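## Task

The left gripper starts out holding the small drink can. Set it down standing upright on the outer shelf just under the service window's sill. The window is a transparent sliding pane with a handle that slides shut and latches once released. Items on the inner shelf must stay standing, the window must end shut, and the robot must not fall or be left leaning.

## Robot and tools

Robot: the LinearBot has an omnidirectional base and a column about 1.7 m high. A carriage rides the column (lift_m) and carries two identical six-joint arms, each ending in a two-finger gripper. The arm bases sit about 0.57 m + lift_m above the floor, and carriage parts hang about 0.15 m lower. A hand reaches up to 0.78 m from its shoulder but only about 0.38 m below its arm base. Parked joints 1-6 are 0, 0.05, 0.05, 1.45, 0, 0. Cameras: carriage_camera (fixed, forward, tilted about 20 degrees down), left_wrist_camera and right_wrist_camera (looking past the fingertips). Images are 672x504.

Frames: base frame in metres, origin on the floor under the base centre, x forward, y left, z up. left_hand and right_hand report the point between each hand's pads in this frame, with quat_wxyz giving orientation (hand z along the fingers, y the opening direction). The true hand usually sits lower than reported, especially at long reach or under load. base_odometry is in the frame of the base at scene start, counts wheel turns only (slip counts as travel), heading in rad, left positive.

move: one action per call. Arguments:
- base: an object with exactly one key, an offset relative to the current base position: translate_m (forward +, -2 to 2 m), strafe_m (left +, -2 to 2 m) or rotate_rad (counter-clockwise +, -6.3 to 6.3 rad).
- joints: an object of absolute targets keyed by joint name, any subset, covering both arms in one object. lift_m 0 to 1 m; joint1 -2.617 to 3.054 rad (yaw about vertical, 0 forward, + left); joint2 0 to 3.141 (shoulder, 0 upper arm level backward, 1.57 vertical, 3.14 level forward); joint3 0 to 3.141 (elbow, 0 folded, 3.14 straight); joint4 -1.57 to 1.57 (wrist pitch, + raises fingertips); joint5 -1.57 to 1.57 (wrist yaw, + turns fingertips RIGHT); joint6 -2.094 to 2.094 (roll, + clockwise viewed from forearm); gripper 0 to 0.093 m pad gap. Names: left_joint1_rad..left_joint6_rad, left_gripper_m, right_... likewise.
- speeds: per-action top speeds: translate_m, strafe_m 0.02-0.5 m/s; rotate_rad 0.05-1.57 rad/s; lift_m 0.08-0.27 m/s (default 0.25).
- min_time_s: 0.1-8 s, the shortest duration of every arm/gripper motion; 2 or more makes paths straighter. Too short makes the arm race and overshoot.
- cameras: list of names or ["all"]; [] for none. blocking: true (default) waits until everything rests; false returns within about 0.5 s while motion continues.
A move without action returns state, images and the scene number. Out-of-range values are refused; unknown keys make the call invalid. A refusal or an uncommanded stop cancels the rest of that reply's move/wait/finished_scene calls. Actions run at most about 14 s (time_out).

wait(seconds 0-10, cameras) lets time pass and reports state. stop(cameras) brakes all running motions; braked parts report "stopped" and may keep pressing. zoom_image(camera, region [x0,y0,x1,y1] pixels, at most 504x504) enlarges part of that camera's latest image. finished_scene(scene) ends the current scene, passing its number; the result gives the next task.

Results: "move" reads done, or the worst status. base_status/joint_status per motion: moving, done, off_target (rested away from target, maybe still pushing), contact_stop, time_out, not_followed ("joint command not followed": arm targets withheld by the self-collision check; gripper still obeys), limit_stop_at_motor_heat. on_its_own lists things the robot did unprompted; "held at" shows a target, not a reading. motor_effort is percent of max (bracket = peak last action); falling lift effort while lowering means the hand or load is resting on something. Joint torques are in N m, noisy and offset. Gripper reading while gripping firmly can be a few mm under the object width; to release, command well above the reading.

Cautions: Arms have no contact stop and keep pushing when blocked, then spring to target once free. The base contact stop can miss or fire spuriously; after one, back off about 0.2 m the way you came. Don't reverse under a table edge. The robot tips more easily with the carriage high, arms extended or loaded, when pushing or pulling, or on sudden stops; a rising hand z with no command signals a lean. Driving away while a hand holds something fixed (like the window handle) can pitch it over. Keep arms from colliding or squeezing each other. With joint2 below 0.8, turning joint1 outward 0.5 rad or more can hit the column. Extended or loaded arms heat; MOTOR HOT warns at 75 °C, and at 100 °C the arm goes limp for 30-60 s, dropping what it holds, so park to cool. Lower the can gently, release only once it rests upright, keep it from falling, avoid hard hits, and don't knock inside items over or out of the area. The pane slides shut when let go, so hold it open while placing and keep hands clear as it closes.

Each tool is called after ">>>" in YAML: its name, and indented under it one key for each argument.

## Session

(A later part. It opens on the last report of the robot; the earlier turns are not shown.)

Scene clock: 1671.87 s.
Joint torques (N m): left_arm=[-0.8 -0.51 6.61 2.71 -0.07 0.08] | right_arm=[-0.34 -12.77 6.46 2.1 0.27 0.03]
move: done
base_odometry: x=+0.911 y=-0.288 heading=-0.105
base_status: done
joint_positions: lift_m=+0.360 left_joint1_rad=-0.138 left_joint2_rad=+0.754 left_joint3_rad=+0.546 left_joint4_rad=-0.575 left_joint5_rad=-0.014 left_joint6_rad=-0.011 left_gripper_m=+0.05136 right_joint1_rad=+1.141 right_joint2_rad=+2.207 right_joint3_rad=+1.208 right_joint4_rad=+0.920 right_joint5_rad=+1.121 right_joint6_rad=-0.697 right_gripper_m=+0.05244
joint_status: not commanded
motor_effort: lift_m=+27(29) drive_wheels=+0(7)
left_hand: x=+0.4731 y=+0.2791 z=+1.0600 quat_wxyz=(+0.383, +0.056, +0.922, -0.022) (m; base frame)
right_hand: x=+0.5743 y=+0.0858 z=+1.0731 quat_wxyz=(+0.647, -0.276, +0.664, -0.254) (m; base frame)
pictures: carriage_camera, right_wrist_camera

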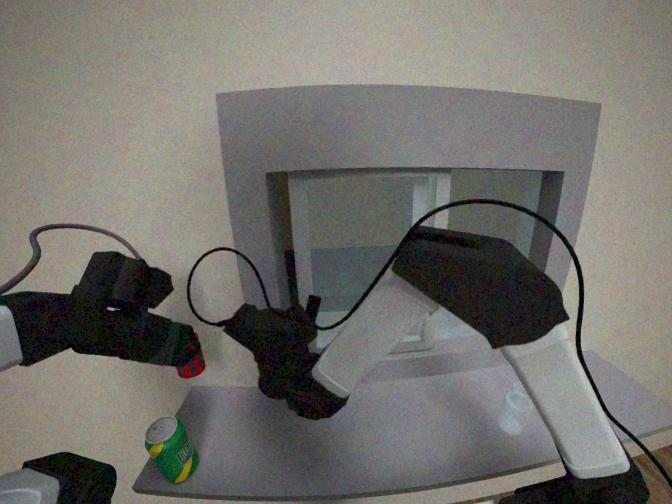

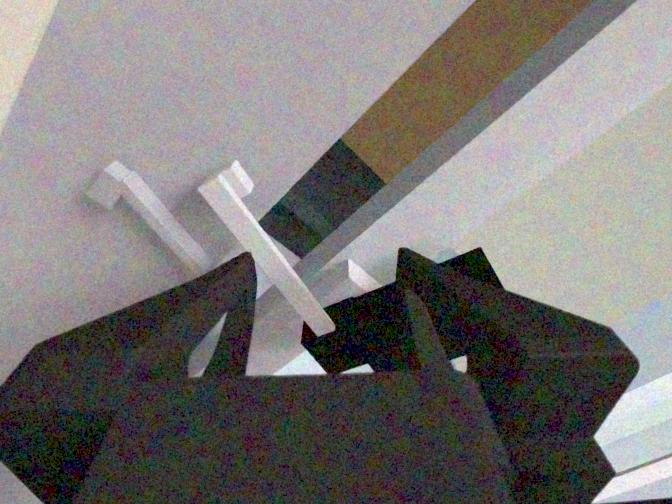

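>>> move:
  base: {"strafe_m": -0.07}
  speeds: {"strafe_m": 0.06}
  cameras: ["right_wrist_camera", "carriage_camera"]

Scene clock: 1679.33 s.
Joint torques (N m): left_arm=[-0.84 -0.4 6.54 2.71 -0.07 0.06] | right_arm=[-0.54 -12.7 6.42 1.98 0.21 0.03]
move: done
MOTOR HOT: joint 2 (shoulder) of the right arm reports 76 °C; the controller stops that arm at 100 °C. To cool a motor, set the load down, stop pushing, or move to a pose that needs little force.
base_odometry: x=+0.903 y=-0.357 heading=-0.105
base_status: done
joint_positions: lift_m=+0.360 left_joint1_rad=-0.138 left_joint2_rad=+0.754 left_joint3_rad=+0.546 left_joint4_rad=-0.575 left_joint5_rad=-0.014 left_joint6_rad=-0.011 left_gripper_m=+0.05136 right_joint1_rad=+1.144 right_joint2_rad=+2.206 right_joint3_rad=+1.208 right_joint4_rad=+0.931 right_joint5_rad=+1.120 right_joint6_rad=-0.697 right_gripper_m=+0.05244
joint_status: not commanded
motor_effort: lift_m=+27(29) drive_wheels=+1(9)
left_hand: x=+0.4731 y=+0.2791 z=+1.0600 quat_wxyz=(+0.383, +0.056, +0.922, -0.022) (m; base frame)
right_hand: x=+0.5733 y=+0.0869 z=+1.0754 quat_wxyz=(+0.650, -0.273, +0.663, -0.250) (m; base frame)
pictures: carriage_camera, right_wrist_camera

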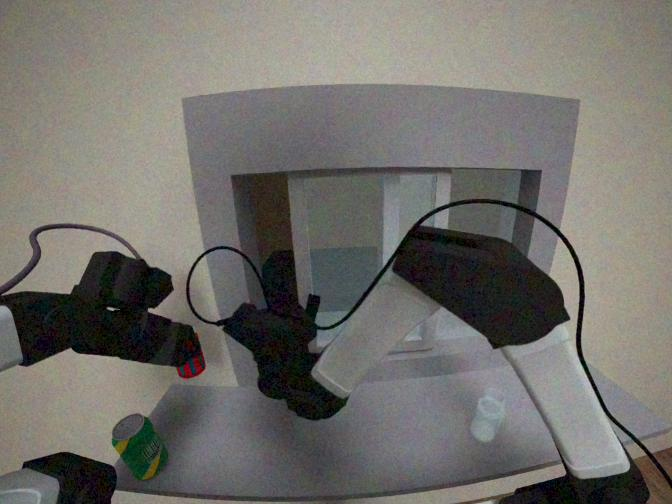

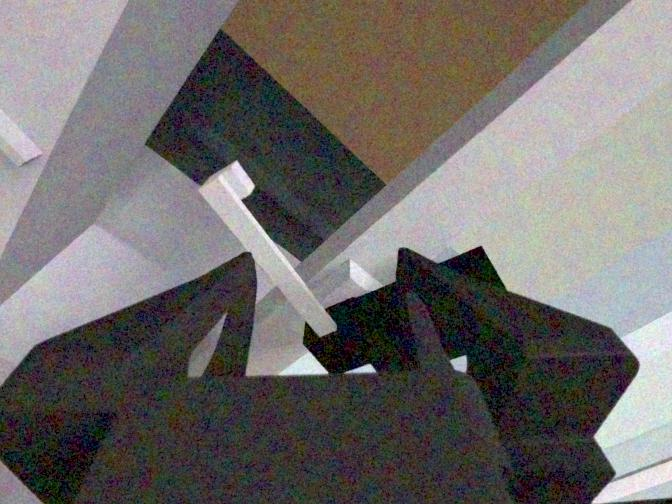

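>>> move:
  joints: {"right_joint2_rad": 2.328, "right_joint3_rad": 1.195, "right_joint4_rad": 1.12}
  min_time_s: 2
  cameras: ["right_wrist_camera"]

Scene clock: 1691.13 s.
Joint torques (N m): left_arm=[-0.84 -0.36 6.6 2.7 -0.08 0.06] | right_arm=[-0.57 -8.38 3.85 1.94 0.15 0.03]
move: done
MOTOR HOT: still on. Joint 2 (shoulder) of the right arm reports 76 °C.
base_odometry: x=+0.904 y=-0.357 heading=-0.105
base_status: not commanded
joint_positions: lift_m=+0.360 left_joint1_rad=-0.138 left_joint2_rad=+0.754 left_joint3_rad=+0.546 left_joint4_rad=-0.575 left_joint5_rad=-0.014 left_joint6_rad=-0.011 left_gripper_m=+0.05136 right_joint1_rad=+1.144 right_joint2_rad=+2.314 right_joint3_rad=+1.208 right_joint4_rad=+1.108 right_joint5_rad=+1.122 right_joint6_rad=-0.697 right_gripper_m=+0.05244
joint_status: all done
motor_effort: lift_m=+25(28) drive_wheels=+1(1)
left_hand: x=+0.4731 y=+0.2791 z=+1.0600 quat_wxyz=(+0.383, +0.056, +0.922, -0.022) (m; base frame)
right_hand: x=+0.5744 y=+0.0889 z=+1.0490 quat_wxyz=(+0.668, -0.248, +0.662, -0.234) (m; base frame)
pictures: right_wrist_camera

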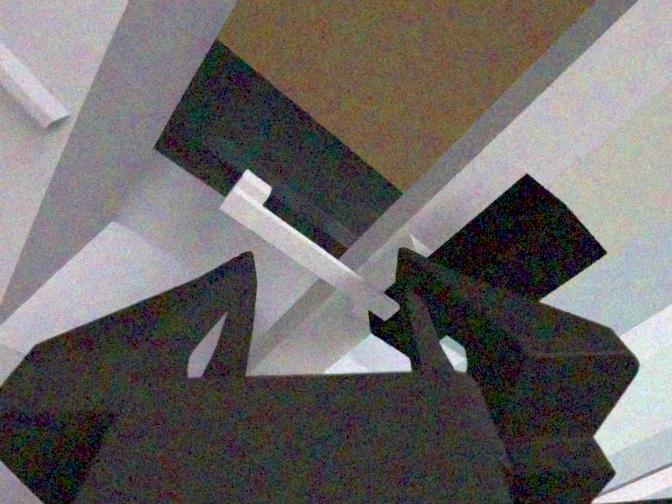

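>>> move:
  base: {"strafe_m": -0.16}
  speeds: {"strafe_m": 0.08}
  cameras: ["all"]

Scene clock: 1704.17 s.
Joint torques (N m): left_arm=[-0.94 -0.42 6.58 2.7 -0.1 0.06] | right_arm=[-0.68 -8.39 3.84 1.9 0.16 0.03]
move: done
MOTOR HOT: still on. Joint 2 (shoulder) of the right arm reports 74 °C.
base_odometry: x=+0.887 y=-0.517 heading=-0.105
base_status: done
joint_positions: lift_m=+0.360 left_joint1_rad=-0.138 left_joint2_rad=+0.754 left_joint3_rad=+0.546 left_joint4_rad=-0.575 left_joint5_rad=-0.014 left_joint6_rad=-0.011 left_gripper_m=+0.05136 right_joint1_rad=+1.146 right_joint2_rad=+2.315 right_joint3_rad=+1.208 right_joint4_rad=+1.110 right_joint5_rad=+1.121 right_joint6_rad=-0.697 right_gripper_m=+0.05244
joint_status: not commanded
motor_effort: lift_m=+24(29) drive_wheels=-2(6)
left_hand: x=+0.4731 y=+0.2791 z=+1.0601 quat_wxyz=(+0.383, +0.056, +0.922, -0.022) (m; base frame)
right_hand: x=+0.5736 y=+0.0898 z=+1.0488 quat_wxyz=(+0.668, -0.248, +0.661, -0.232) (m; base frame)
pictures: carriage_camera, left_wrist_camera, right_wrist_camera

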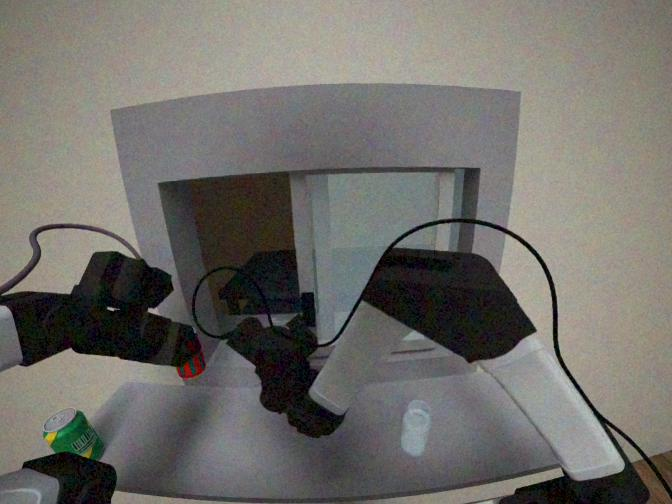

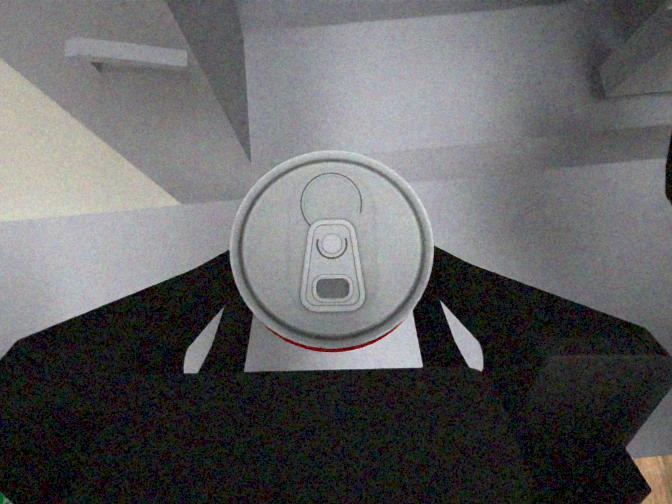

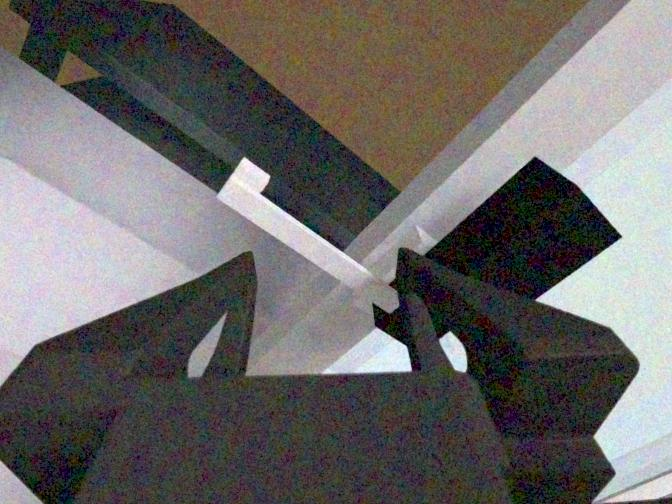

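>>> zoom_image:
  camera: "carriage_camera"
  region: [140, 150, 340, 380]

>>> zoom_image:
  camera: "right_wrist_camera"
  region: [0, 0, 420, 300]

>>> zoom_image:
  camera: "left_wrist_camera"
  region: [40, 0, 672, 220]

Scaled by 2.191 from the camera's 672x504 image, which has a finer 960x720 frame.

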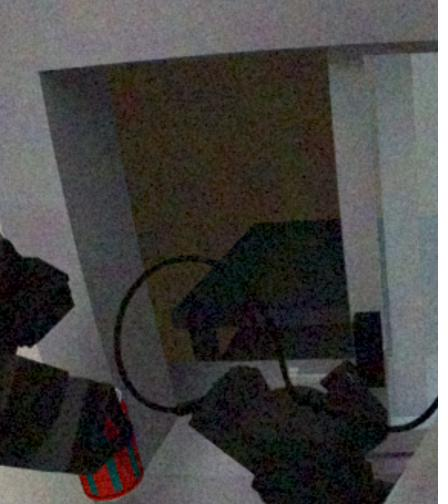

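Scaled by 1.200 from the camera's 672x504 image, which has a finer 960x720 frame.

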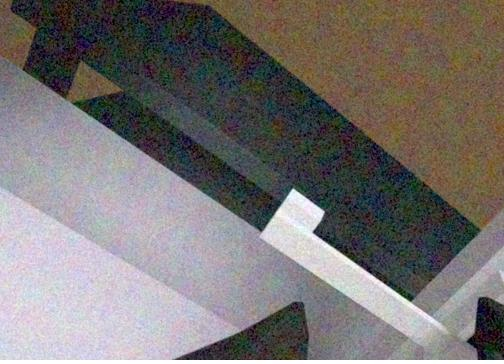

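Region (40, 0, 672, 220) is 632x220 pixels. A region can be at most 504 by 504 pixels.

>>> move:
  joints: {"left_joint1_rad": -0.172, "left_joint2_rad": 1.296, "left_joint3_rad": 0.783, "left_joint4_rad": -0.175}
  min_time_s: 2

>>> move:
  joints: {"left_joint1_rad": -0.172, "left_joint2_rad": 1.69, "left_joint3_rad": 1.136, "left_joint4_rad": -0.135}
  min_time_s: 2
  cameras: ["all"]

Scene clock: 1832.23 s.
Joint torques (N m): left_arm=[-0.85 -3.51 9.22 2.77 -0.08 0.09] | right_arm=[-0.73 -8.39 3.84 1.91 0.15 0.03]
move: off_target
MOTOR HOT: cleared for the motors of the right arm.
base_odometry: x=+0.887 y=-0.517 heading=-0.105
base_status: not commanded
joint_positions: lift_m=+0.360 left_joint1_rad=-0.165 left_joint2_rad=+1.293 left_joint3_rad=+0.747 left_joint4_rad=-0.226 left_joint5_rad=-0.014 left_joint6_rad=-0.011 left_gripper_m=+0.05136 right_joint1_rad=+1.146 right_joint2_rad=+2.315 right_joint3_rad=+1.208 right_joint4_rad=+1.110 right_joint5_rad=+1.121 right_joint6_rad=-0.697 right_gripper_m=+0.05244
joint_status: left_joint4_rad off_target (ended at -0.226, target -0.175); the others done
motor_effort: lift_m=+25(28) drive_wheels=-2(2)
left_hand: x=+0.5811 y=+0.2541 z=+1.0513 quat_wxyz=(+0.388, +0.068, +0.919, -0.028) (m; base frame)
right_hand: x=+0.5736 y=+0.0898 z=+1.0488 quat_wxyz=(+0.668, -0.248, +0.661, -0.232) (m; base frame)
pictures: none

Scene clock: 1834.53 s.
Joint torques (N m): left_arm=[-0.83 -6.35 9.17 2.79 -0.08 0.06] | right_arm=[-0.75 -8.39 3.84 1.91 0.15 0.02]
move: off_target
base_odometry: x=+0.887 y=-0.517 heading=-0.105
base_status: not commanded
joint_positions: lift_m=+0.360 left_joint1_rad=-0.165 left_joint2_rad=+1.686 left_joint3_rad=+1.100 left_joint4_rad=-0.186 left_joint5_rad=-0.014 left_joint6_rad=-0.011 left_gripper_m=+0.05136 right_joint1_rad=+1.146 right_joint2_rad=+2.315 right_joint3_rad=+1.208 right_joint4_rad=+1.110 right_joint5_rad=+1.121 right_joint6_rad=-0.697 right_gripper_m=+0.05244
joint_status: left_joint4_rad off_target (ended at -0.185, target -0.135); the others done
motor_effort: lift_m=+25(29) drive_wheels=-2(2)
left_hand: x=+0.6793 y=+0.2378 z=+1.0502 quat_wxyz=(+0.388, +0.068, +0.919, -0.028) (m; base frame)
right_hand: x=+0.5736 y=+0.0898 z=+1.0488 quat_wxyz=(+0.668, -0.248, +0.661, -0.232) (m; base frame)
pictures: carriage_camera, left_wrist_camera, right_wrist_camera

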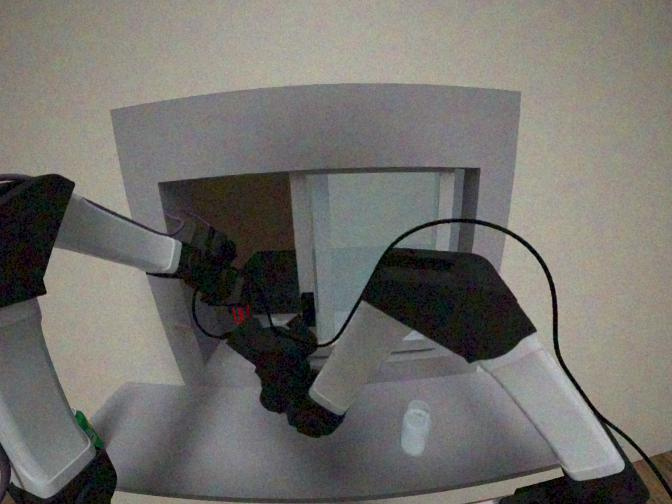

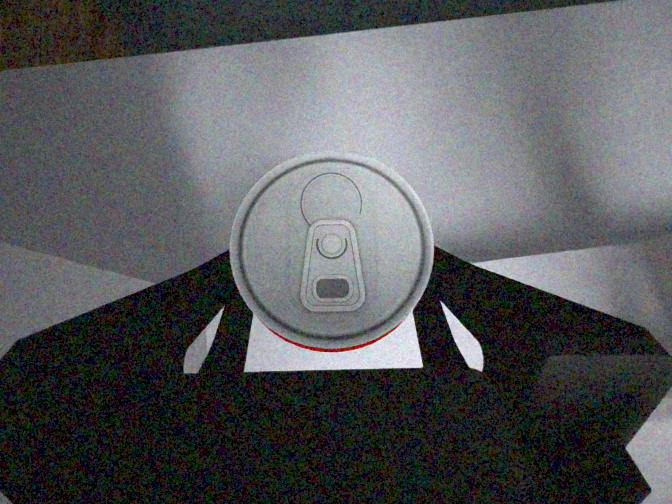

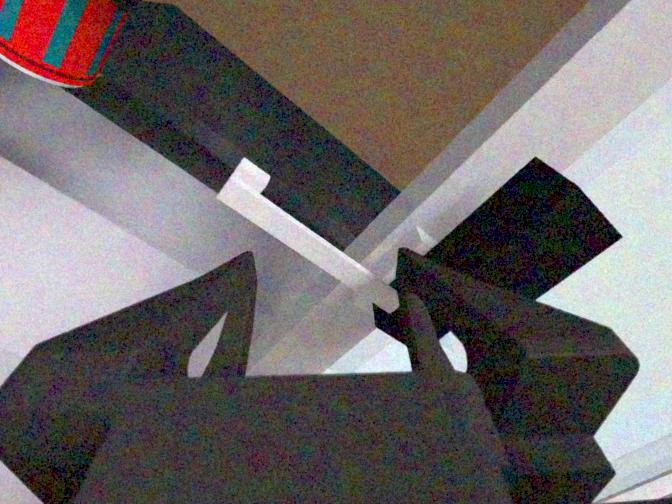

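>>> move:
  joints: {"left_joint1_rad": -0.172, "left_joint2_rad": 2.069, "left_joint3_rad": 1.632, "left_joint4_rad": -0.244}
  min_time_s: 2

>>> move:
  joints: {"left_joint1_rad": -0.172, "left_joint2_rad": 2.332, "left_joint3_rad": 2.015, "left_joint4_rad": -0.364}
  min_time_s: 2
  cameras: ["all"]

Scene clock: 1858.80 s.
Joint torques (N m): left_arm=[-0.88 -8.92 9.35 2.65 -0.08 0.04] | right_arm=[-0.73 -8.4 3.84 1.9 0.16 0.03]
move: done
base_odometry: x=+0.887 y=-0.517 heading=-0.105
base_status: not commanded
joint_positions: lift_m=+0.360 left_joint1_rad=-0.165 left_joint2_rad=+2.064 left_joint3_rad=+1.595 left_joint4_rad=-0.278 left_joint5_rad=-0.014 left_joint6_rad=-0.011 left_gripper_m=+0.05136 right_joint1_rad=+1.146 right_joint2_rad=+2.315 right_joint3_rad=+1.208 right_joint4_rad=+1.111 right_joint5_rad=+1.121 right_joint6_rad=-0.697 right_gripper_m=+0.05244
joint_status: all done
motor_effort: lift_m=+25(29) drive_wheels=-2(2)
left_hand: x=+0.7850 y=+0.2202 z=+1.0530 quat_wxyz=(+0.399, +0.068, +0.914, -0.029) (m; base frame)
right_hand: x=+0.5736 y=+0.0898 z=+1.0489 quat_wxyz=(+0.669, -0.248, +0.661, -0.232) (m; base frame)
pictures: none

Scene clock: 1861.10 s.
Joint torques (N m): left_arm=[-0.85 -10.55 9.47 2.62 -0.09 0.07] | right_arm=[-0.73 -8.42 3.84 1.9 0.15 0.02]
move: done
base_odometry: x=+0.887 y=-0.517 heading=-0.105
base_status: not commanded
joint_positions: lift_m=+0.360 left_joint1_rad=-0.165 left_joint2_rad=+2.327 left_joint3_rad=+1.978 left_joint4_rad=-0.398 left_joint5_rad=-0.014 left_joint6_rad=-0.011 left_gripper_m=+0.05136 right_joint1_rad=+1.146 right_joint2_rad=+2.315 right_joint3_rad=+1.208 right_joint4_rad=+1.111 right_joint5_rad=+1.121 right_joint6_rad=-0.697 right_gripper_m=+0.05244
joint_status: all done
motor_effort: lift_m=+26(28) drive_wheels=-2(2)
left_hand: x=+0.8453 y=+0.2101 z=+1.0425 quat_wxyz=(+0.399, +0.068, +0.914, -0.029) (m; base frame)
right_hand: x=+0.5736 y=+0.0898 z=+1.0489 quat_wxyz=(+0.669, -0.248, +0.661, -0.232) (m; base frame)
pictures: carriage_camera, left_wrist_camera, right_wrist_camera

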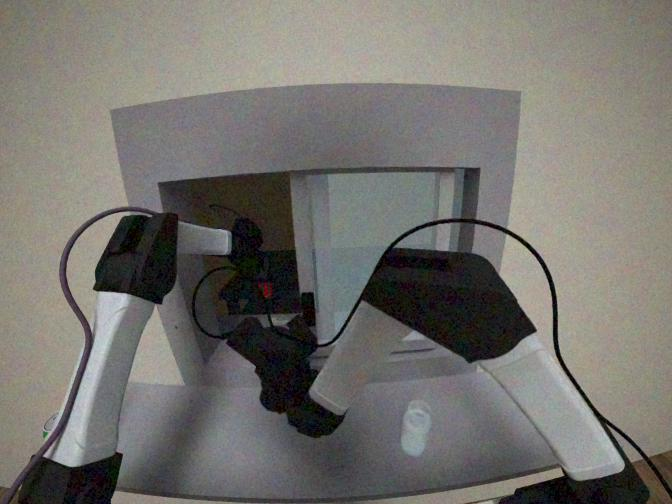

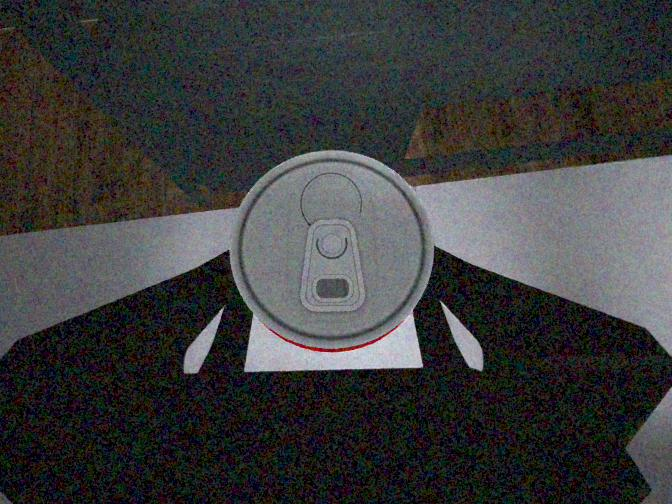

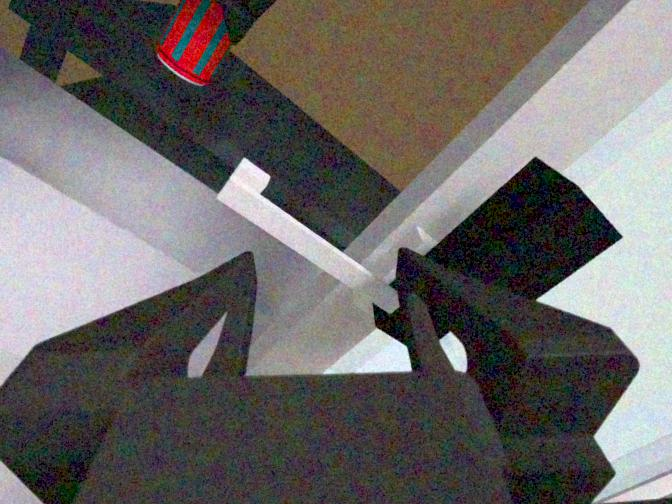

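>>> move:
  joints: {"left_joint1_rad": -0.172, "left_joint2_rad": 2.442, "left_joint3_rad": 1.743, "left_joint4_rad": -0.043}
  min_time_s: 2.5
  cameras: ["left_wrist_camera", "right_wrist_camera"]

Scene clock: 1879.00 s.
Joint torques (N m): left_arm=[-0.85 -10.81 5.97 2.76 -0.07 0.06] | right_arm=[-0.75 -8.39 3.85 1.91 0.15 0.03]
move: off_target
base_odometry: x=+0.887 y=-0.517 heading=-0.105
base_status: not commanded
joint_positions: lift_m=+0.360 left_joint1_rad=-0.165 left_joint2_rad=+2.436 left_joint3_rad=+1.739 left_joint4_rad=-0.093 left_joint5_rad=-0.014 left_joint6_rad=-0.011 left_gripper_m=+0.05136 right_joint1_rad=+1.146 right_joint2_rad=+2.315 right_joint3_rad=+1.208 right_joint4_rad=+1.111 right_joint5_rad=+1.121 right_joint6_rad=-0.697 right_gripper_m=+0.05244
joint_status: left_joint4_rad off_target (ended at -0.093, target -0.043); the others done
motor_effort: lift_m=+26(27) drive_wheels=-2(2)
left_hand: x=+0.8336 y=+0.2121 z=+0.9298 quat_wxyz=(+0.379, +0.068, +0.922, -0.027) (m; base frame)
right_hand: x=+0.5736 y=+0.0898 z=+1.0489 quat_wxyz=(+0.669, -0.248, +0.661, -0.232) (m; base frame)
pictures: left_wrist_camera, right_wrist_camera

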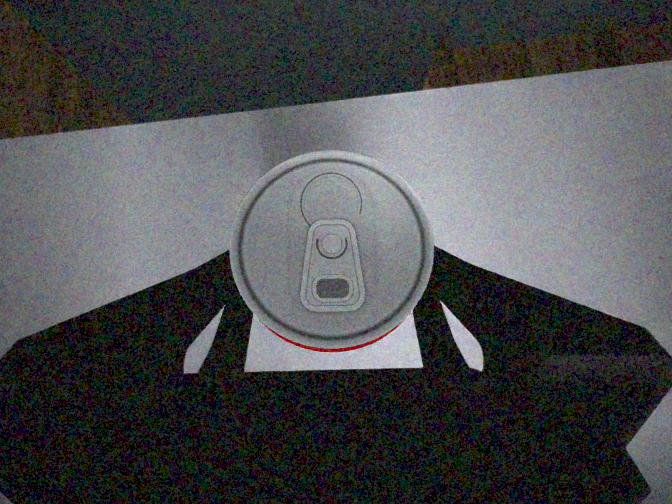

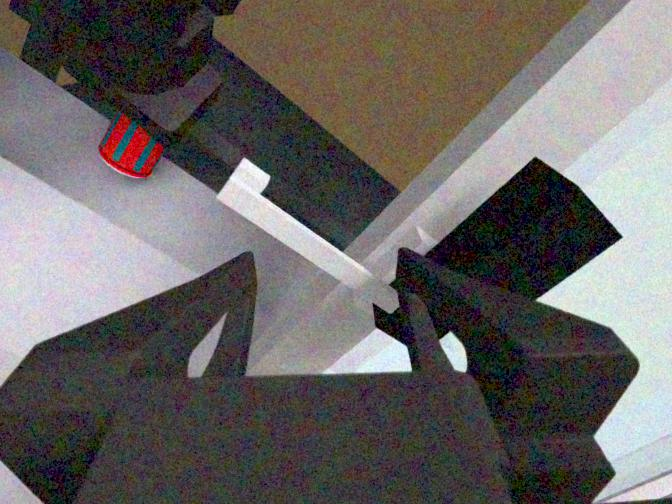

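>>> zoom_image:
  camera: "right_wrist_camera"
  region: [40, 80, 240, 240]

>>> zoom_image:
  camera: "left_wrist_camera"
  region: [160, 60, 500, 380]

Scaled by 2.520 from the camera's 672x504 image, which has a finer 960x720 frame.

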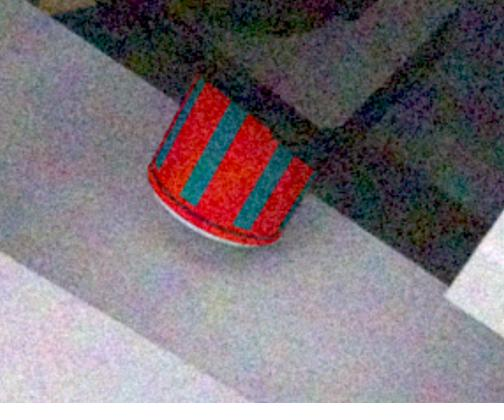

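Scaled by 1.482 from the camera's 672x504 image, which has a finer 960x720 frame.

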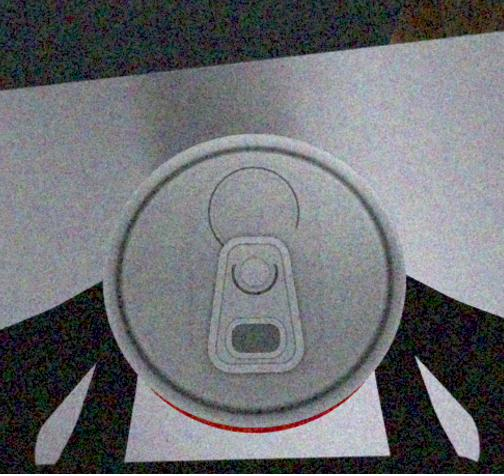

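>>> move:
  joints: {"left_joint1_rad": -0.172, "left_joint2_rad": 2.484, "left_joint3_rad": 1.711, "left_joint4_rad": 0.069}
  min_time_s: 2
  cameras: ["left_wrist_camera", "right_wrist_camera"]

>>> zoom_image:
  camera: "right_wrist_camera"
  region: [40, 80, 240, 240]

Scene clock: 1897.37 s.
Joint torques (N m): left_arm=[-0.94 -10.78 5.9 2.84 -0.1 0.07] | right_arm=[-0.75 -8.4 3.84 1.91 0.15 0.03]
move: off_target
base_odometry: x=+0.887 y=-0.517 heading=-0.105
base_status: not commanded
joint_positions: lift_m=+0.360 left_joint1_rad=-0.165 left_joint2_rad=+2.478 left_joint3_rad=+1.708 left_joint4_rad=+0.017 left_joint5_rad=-0.014 left_joint6_rad=-0.011 left_gripper_m=+0.05136 right_joint1_rad=+1.146 right_joint2_rad=+2.315 right_joint3_rad=+1.208 right_joint4_rad=+1.111 right_joint5_rad=+1.121 right_joint6_rad=-0.697 right_gripper_m=+0.05244
joint_status: left_joint4_rad off_target (ended at +0.017, target +0.069); the others done
motor_effort: lift_m=+26(27) drive_wheels=-2(2)
left_hand: x=+0.8382 y=+0.2113 z=+0.9117 quat_wxyz=(+0.397, +0.068, +0.915, -0.029) (m; base frame)
right_hand: x=+0.5736 y=+0.0898 z=+1.0489 quat_wxyz=(+0.669, -0.248, +0.661, -0.232) (m; base frame)
pictures: left_wrist_camera, right_wrist_camera

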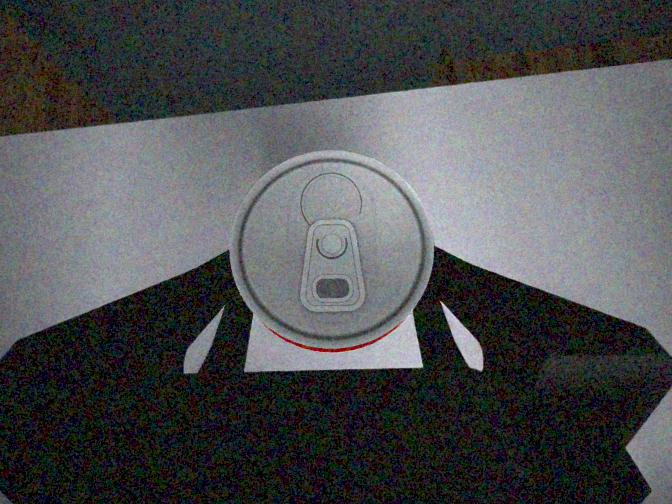

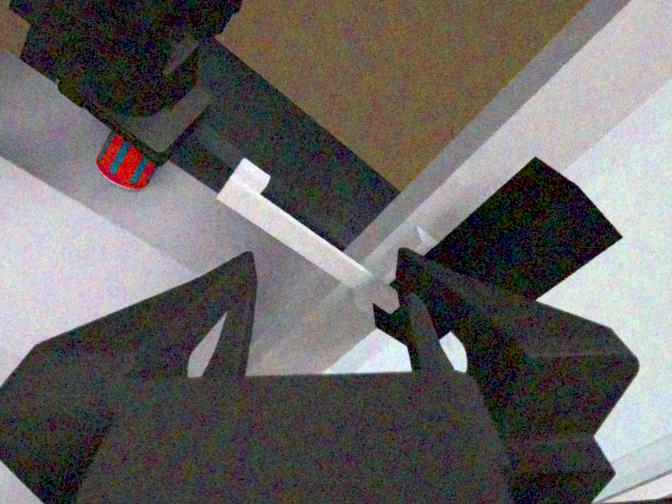

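Scaled by 2.520 from the camera's 672x504 image, which has a finer 960x720 frame.

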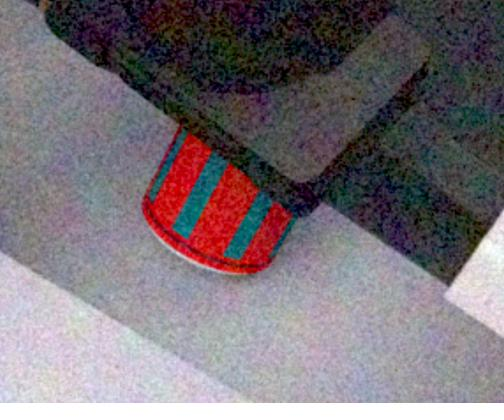

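>>> move:
  joints: {"left_joint1_rad": -0.172, "left_joint2_rad": 2.5045, "left_joint3_rad": 1.706, "left_joint4_rad": 0.097}
  min_time_s: 1.5
  cameras: ["right_wrist_camera"]

>>> zoom_image:
  camera: "right_wrist_camera"
  region: [40, 80, 240, 240]

Scene clock: 1904.43 s.
Joint torques (N m): left_arm=[-0.81 -10.7 5.89 2.8 -0.09 0.05] | right_arm=[-0.73 -8.4 3.85 1.91 0.15 0.03]
move: off_target
base_odometry: x=+0.887 y=-0.517 heading=-0.105
base_status: not commanded
joint_positions: lift_m=+0.360 left_joint1_rad=-0.165 left_joint2_rad=+2.498 left_joint3_rad=+1.702 left_joint4_rad=+0.046 left_joint5_rad=-0.014 left_joint6_rad=-0.011 left_gripper_m=+0.05136 right_joint1_rad=+1.146 right_joint2_rad=+2.315 right_joint3_rad=+1.208 right_joint4_rad=+1.111 right_joint5_rad=+1.121 right_joint6_rad=-0.697 right_gripper_m=+0.05244
joint_status: left_joint4_rad off_target (ended at +0.045, target +0.097); the others done
motor_effort: lift_m=+26(28) drive_wheels=-2(2)
left_hand: x=+0.8386 y=+0.2112 z=+0.9024 quat_wxyz=(+0.398, +0.068, +0.915, -0.029) (m; base frame)
right_hand: x=+0.5736 y=+0.0898 z=+1.0489 quat_wxyz=(+0.669, -0.248, +0.661, -0.232) (m; base frame)
pictures: right_wrist_camera

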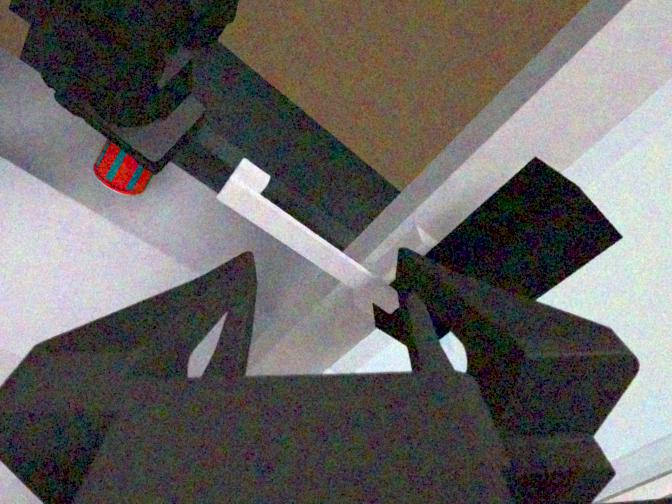

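Scaled by 2.520 from the camera's 672x504 image, which has a finer 960x720 frame.

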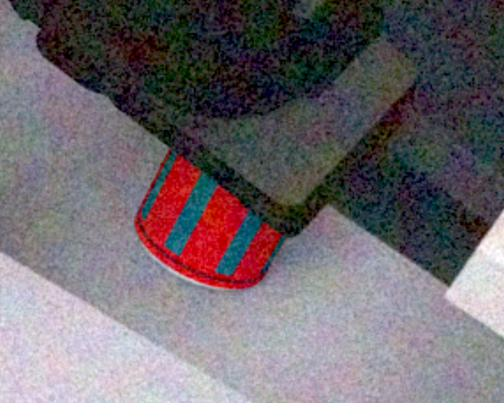

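>>> move:
  joints: {"left_joint1_rad": -0.172, "left_joint2_rad": 2.5215, "left_joint3_rad": 1.7035, "left_joint4_rad": 0.1175}
  min_time_s: 1.5

>>> move:
  joints: {"left_joint1_rad": -0.172, "left_joint2_rad": 2.5395, "left_joint3_rad": 1.7013, "left_joint4_rad": 0.1376}
  min_time_s: 1.5
  cameras: ["right_wrist_camera", "left_wrist_camera"]

>>> zoom_image:
  camera: "right_wrist_camera"
  region: [40, 80, 240, 240]

Scene clock: 1918.07 s.
Joint torques (N m): left_arm=[-0.94 -10.8 5.57 2.78 -0.07 0.07] | right_arm=[-0.75 -8.4 3.84 1.9 0.15 0.03]
move: off_target
base_odometry: x=+0.887 y=-0.517 heading=-0.105
base_status: not commanded
joint_positions: lift_m=+0.360 left_joint1_rad=-0.165 left_joint2_rad=+2.514 left_joint3_rad=+1.702 left_joint4_rad=+0.070 left_joint5_rad=-0.014 left_joint6_rad=-0.011 left_gripper_m=+0.05136 right_joint1_rad=+1.146 right_joint2_rad=+2.315 right_joint3_rad=+1.208 right_joint4_rad=+1.111 right_joint5_rad=+1.121 right_joint6_rad=-0.697 right_gripper_m=+0.05244
joint_status: left_joint4_rad off_target (ended at +0.070, target +0.117); the others done
motor_effort: lift_m=+26(28) drive_wheels=-2(2)
left_hand: x=+0.8403 y=+0.2110 z=+0.8973 quat_wxyz=(+0.402, +0.068, +0.913, -0.029) (m; base frame)
right_hand: x=+0.5736 y=+0.0898 z=+1.0489 quat_wxyz=(+0.669, -0.248, +0.661, -0.232) (m; base frame)
pictures: none

Scene clock: 1919.87 s.
Joint torques (N m): left_arm=[-0.81 -10.21 5.42 2.63 -0.08 0.08] | right_arm=[-0.72 -8.4 3.84 1.9 0.15 0.03]
move: done
base_odometry: x=+0.887 y=-0.517 heading=-0.105
base_status: not commanded
joint_positions: lift_m=+0.360 left_joint1_rad=-0.165 left_joint2_rad=+2.526 left_joint3_rad=+1.702 left_joint4_rad=+0.107 left_joint5_rad=-0.014 left_joint6_rad=-0.011 left_gripper_m=+0.05136 right_joint1_rad=+1.146 right_joint2_rad=+2.315 right_joint3_rad=+1.208 right_joint4_rad=+1.111 right_joint5_rad=+1.121 right_joint6_rad=-0.697 right_gripper_m=+0.05244
joint_status: all done
motor_effort: lift_m=+24(28) drive_wheels=-2(2)
left_hand: x=+0.8446 y=+0.2102 z=+0.8969 quat_wxyz=(+0.413, +0.067, +0.908, -0.030) (m; base frame)
right_hand: x=+0.5736 y=+0.0898 z=+1.0489 quat_wxyz=(+0.669, -0.248, +0.661, -0.232) (m; base frame)
pictures: left_wrist_camera, right_wrist_camera

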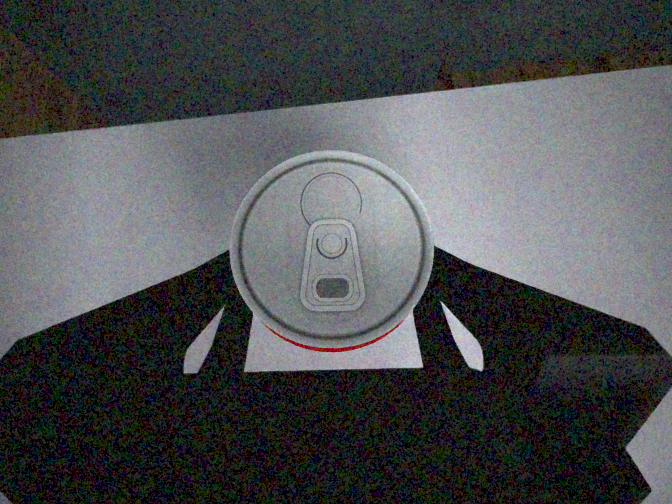

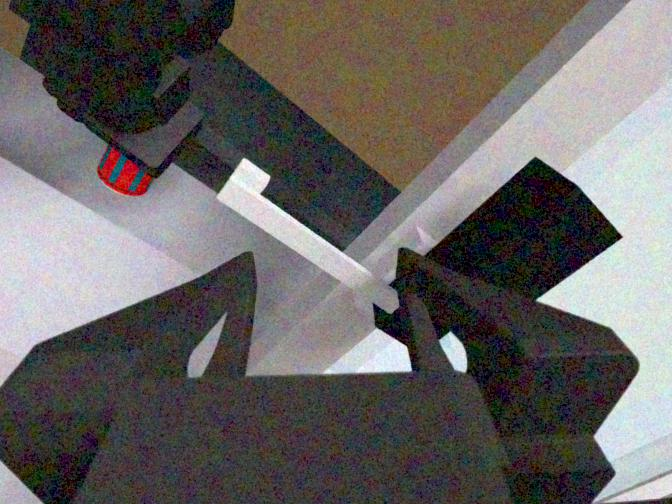

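Scaled by 2.520 from the camera's 672x504 image, which has a finer 960x720 frame.

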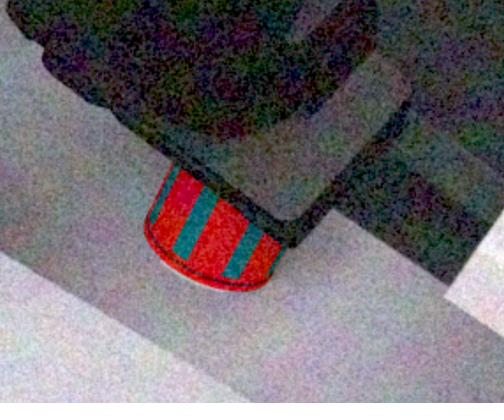

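>>> move:
  joints: {"left_joint1_rad": -0.172, "left_joint2_rad": 2.524, "left_joint3_rad": 1.7035, "left_joint4_rad": 0.108}
  min_time_s: 1.5
  cameras: ["right_wrist_camera", "left_wrist_camera"]

>>> zoom_image:
  camera: "right_wrist_camera"
  region: [40, 80, 240, 240]

Scene clock: 1933.63 s.
Joint torques (N m): left_arm=[-0.87 -11.45 5.57 2.3 -0.1 0.06] | right_arm=[-0.75 -8.4 3.82 1.9 0.15 0.03]
move: done
base_odometry: x=+0.887 y=-0.517 heading=-0.105
base_status: not commanded
joint_positions: lift_m=+0.360 left_joint1_rad=-0.165 left_joint2_rad=+2.526 left_joint3_rad=+1.702 left_joint4_rad=+0.105 left_joint5_rad=-0.014 left_joint6_rad=-0.011 left_gripper_m=+0.05136 right_joint1_rad=+1.146 right_joint2_rad=+2.315 right_joint3_rad=+1.208 right_joint4_rad=+1.111 right_joint5_rad=+1.121 right_joint6_rad=-0.697 right_gripper_m=+0.05244
joint_status: all done
motor_effort: lift_m=+24(28) drive_wheels=-2(2)
left_hand: x=+0.8444 y=+0.2103 z=+0.8967 quat_wxyz=(+0.413, +0.067, +0.908, -0.030) (m; base frame)
right_hand: x=+0.5736 y=+0.0898 z=+1.0489 quat_wxyz=(+0.669, -0.248, +0.661, -0.232) (m; base frame)
pictures: left_wrist_camera, right_wrist_camera

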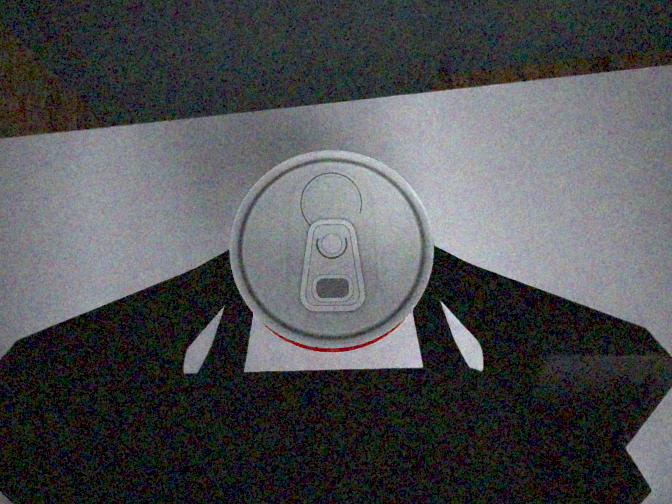

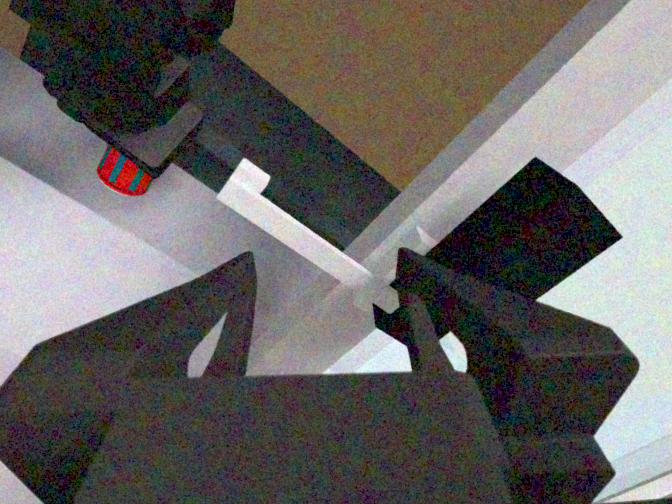

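Scaled by 2.520 from the camera's 672x504 image, which has a finer 960x720 frame.

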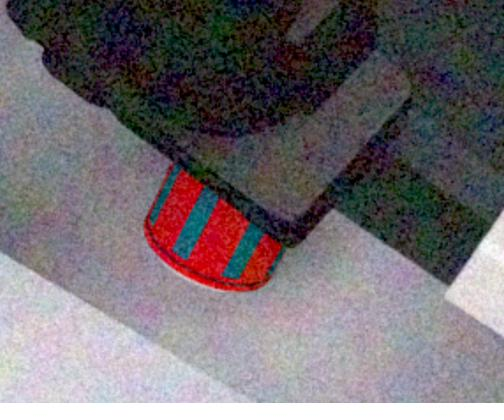

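>>> move:
  joints: {"left_gripper_m": 0.078}
  min_time_s: 2
  cameras: ["right_wrist_camera", "left_wrist_camera"]

Scene clock: 1944.23 s.
Joint torques (N m): left_arm=[-0.85 -11.37 5.63 2.32 -0.11 0.08] | right_arm=[-0.73 -8.4 3.84 1.9 0.15 0.03]
move: done
base_odometry: x=+0.887 y=-0.517 heading=-0.105
base_status: not commanded
joint_positions: lift_m=+0.360 left_joint1_rad=-0.165 left_joint2_rad=+2.526 left_joint3_rad=+1.702 left_joint4_rad=+0.105 left_joint5_rad=-0.014 left_joint6_rad=-0.011 left_gripper_m=+0.07794 right_joint1_rad=+1.146 right_joint2_rad=+2.315 right_joint3_rad=+1.208 right_joint4_rad=+1.111 right_joint5_rad=+1.121 right_joint6_rad=-0.697 right_gripper_m=+0.05244
joint_status: all done
motor_effort: lift_m=+28(28) drive_wheels=-2(2)
left_hand: x=+0.8443 y=+0.2103 z=+0.8966 quat_wxyz=(+0.412, +0.067, +0.908, -0.030) (m; base frame)
right_hand: x=+0.5736 y=+0.0898 z=+1.0489 quat_wxyz=(+0.669, -0.248, +0.661, -0.232) (m; base frame)
pictures: left_wrist_camera, right_wrist_camera

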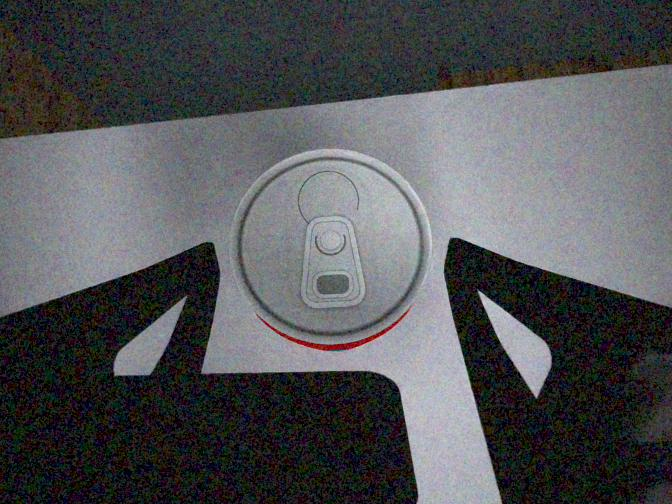

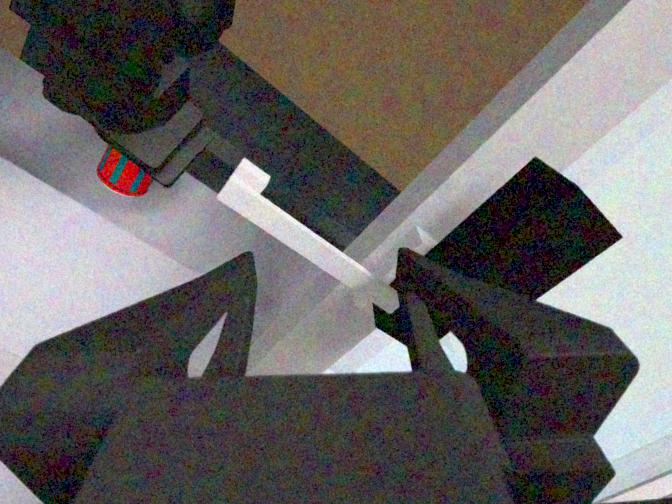

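>>> move:
  joints: {"left_joint1_rad": -0.172, "left_joint2_rad": 2.152, "left_joint3_rad": 1.36, "left_joint4_rad": 0.09}
  min_time_s: 2.5
  cameras: ["left_wrist_camera", "right_wrist_camera"]

Scene clock: 1955.83 s.
Joint torques (N m): left_arm=[-0.81 -13.39 5.18 2.23 -0.09 0.08] | right_arm=[-0.73 -8.4 3.84 1.9 0.15 0.03]
move: done
base_odometry: x=+0.887 y=-0.517 heading=-0.105
base_status: not commanded
joint_positions: lift_m=+0.360 left_joint1_rad=-0.165 left_joint2_rad=+2.199 left_joint3_rad=+1.364 left_joint4_rad=+0.090 left_joint5_rad=-0.014 left_joint6_rad=-0.011 left_gripper_m=+0.07794 right_joint1_rad=+1.146 right_joint2_rad=+2.315 right_joint3_rad=+1.208 right_joint4_rad=+1.111 right_joint5_rad=+1.121 right_joint6_rad=-0.697 right_gripper_m=+0.05244
joint_status: all done
motor_effort: lift_m=+25(28) drive_wheels=-2(2)
left_hand: x=+0.7787 y=+0.2212 z=+0.9501 quat_wxyz=(+0.400, +0.068, +0.914, -0.029) (m; base frame)
right_hand: x=+0.5736 y=+0.0898 z=+1.0489 quat_wxyz=(+0.669, -0.248, +0.661, -0.232) (m; base frame)
pictures: left_wrist_camera, right_wrist_camera

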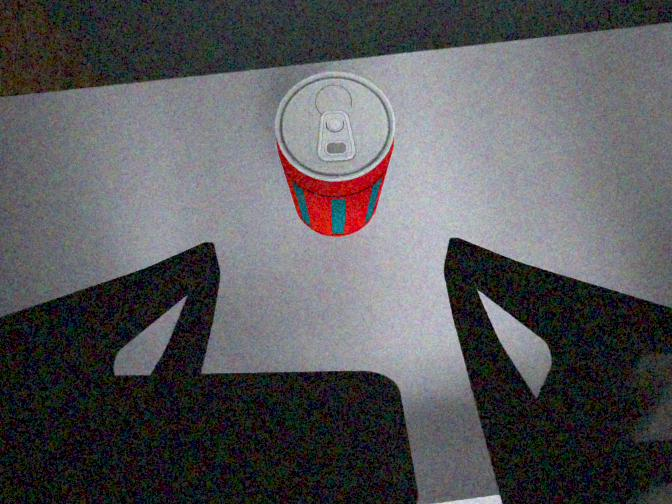

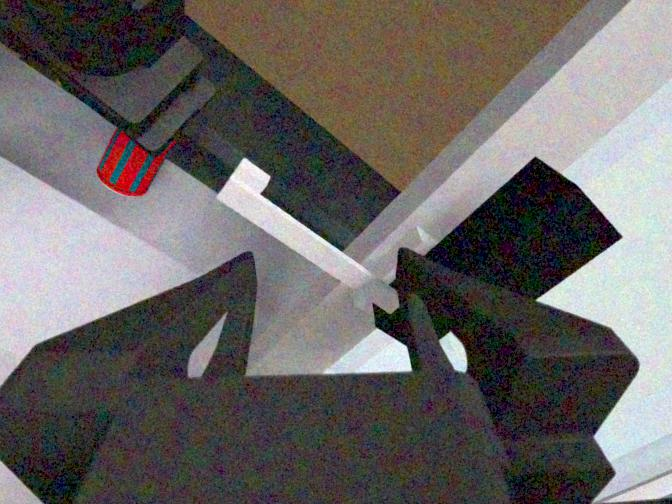

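>>> move:
  joints: {"left_joint1_rad": -0.172, "left_joint2_rad": 1.865, "left_joint3_rad": 1.27, "left_joint4_rad": -0.1, "left_gripper_m": 0.03}
  min_time_s: 2

>>> move:
  joints: {"left_joint1_rad": -0.165, "left_joint2_rad": 1.265, "left_joint3_rad": 0.74, "left_joint4_rad": -0.175}
  min_time_s: 2
  cameras: ["right_wrist_camera", "carriage_camera"]

Scene clock: 1968.17 s.
Joint torques (N m): left_arm=[-0.9 -11.37 5.59 2.3 -0.09 0.08] | right_arm=[-0.73 -8.39 3.84 1.9 0.15 0.03]
move: done
base_odometry: x=+0.887 y=-0.517 heading=-0.105
base_status: not commanded
joint_positions: lift_m=+0.360 left_joint1_rad=-0.165 left_joint2_rad=+1.905 left_joint3_rad=+1.274 left_joint4_rad=-0.099 left_joint5_rad=-0.014 left_joint6_rad=-0.011 left_gripper_m=+0.03009 right_joint1_rad=+1.146 right_joint2_rad=+2.315 right_joint3_rad=+1.208 right_joint4_rad=+1.111 right_joint5_rad=+1.121 right_joint6_rad=-0.697 right_gripper_m=+0.05244
joint_status: all done
motor_effort: lift_m=+24(28) drive_wheels=-2(2)
left_hand: x=+0.7375 y=+0.2281 z=+1.0337 quat_wxyz=(+0.407, +0.067, +0.911, -0.030) (m; base frame)
right_hand: x=+0.5736 y=+0.0898 z=+1.0489 quat_wxyz=(+0.669, -0.248, +0.661, -0.232) (m; base frame)
pictures: none

Scene clock: 1970.47 s.
Joint torques (N m): left_arm=[-0.18 -5.63 5.96 2.29 -0.1 0.07] | right_arm=[-0.72 -8.38 3.85 1.91 0.15 0.03]
move: done
base_odometry: x=+0.887 y=-0.517 heading=-0.105
base_status: not commanded
joint_positions: lift_m=+0.360 left_joint1_rad=-0.165 left_joint2_rad=+1.287 left_joint3_rad=+0.743 left_joint4_rad=-0.176 left_joint5_rad=-0.014 left_joint6_rad=-0.011 left_gripper_m=+0.03009 right_joint1_rad=+1.146 right_joint2_rad=+2.315 right_joint3_rad=+1.208 right_joint4_rad=+1.111 right_joint5_rad=+1.121 right_joint6_rad=-0.697 right_gripper_m=+0.05244
joint_status: all done
motor_effort: lift_m=+27(28) drive_wheels=-2(2)
left_hand: x=+0.5884 y=+0.2529 z=+1.0610 quat_wxyz=(+0.412, +0.067, +0.908, -0.030) (m; base frame)
right_hand: x=+0.5736 y=+0.0898 z=+1.0489 quat_wxyz=(+0.669, -0.248, +0.661, -0.232) (m; base frame)
pictures: carriage_camera, right_wrist_camera

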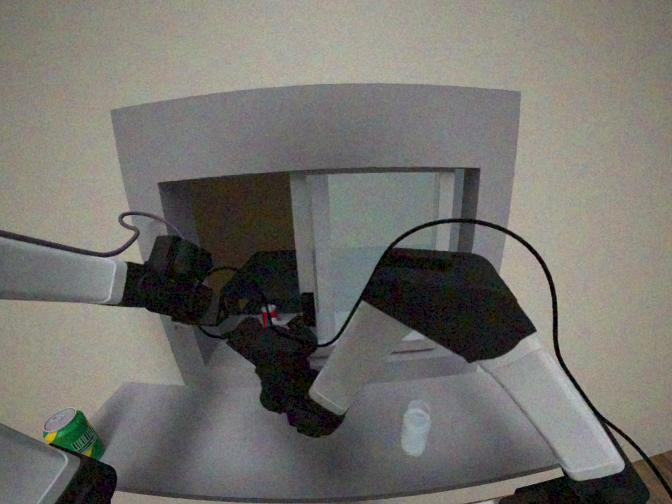

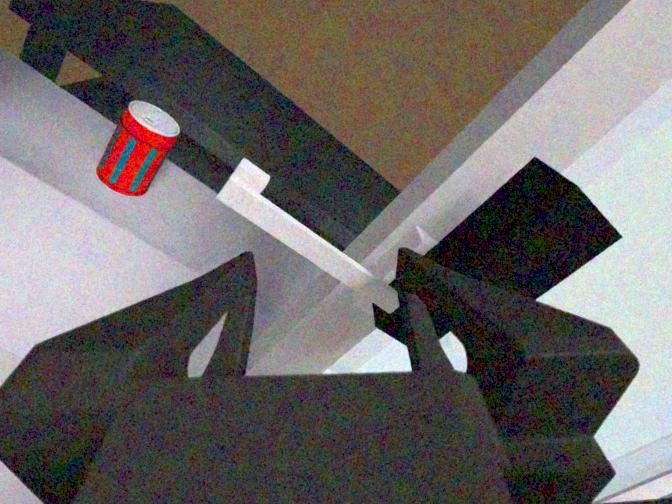

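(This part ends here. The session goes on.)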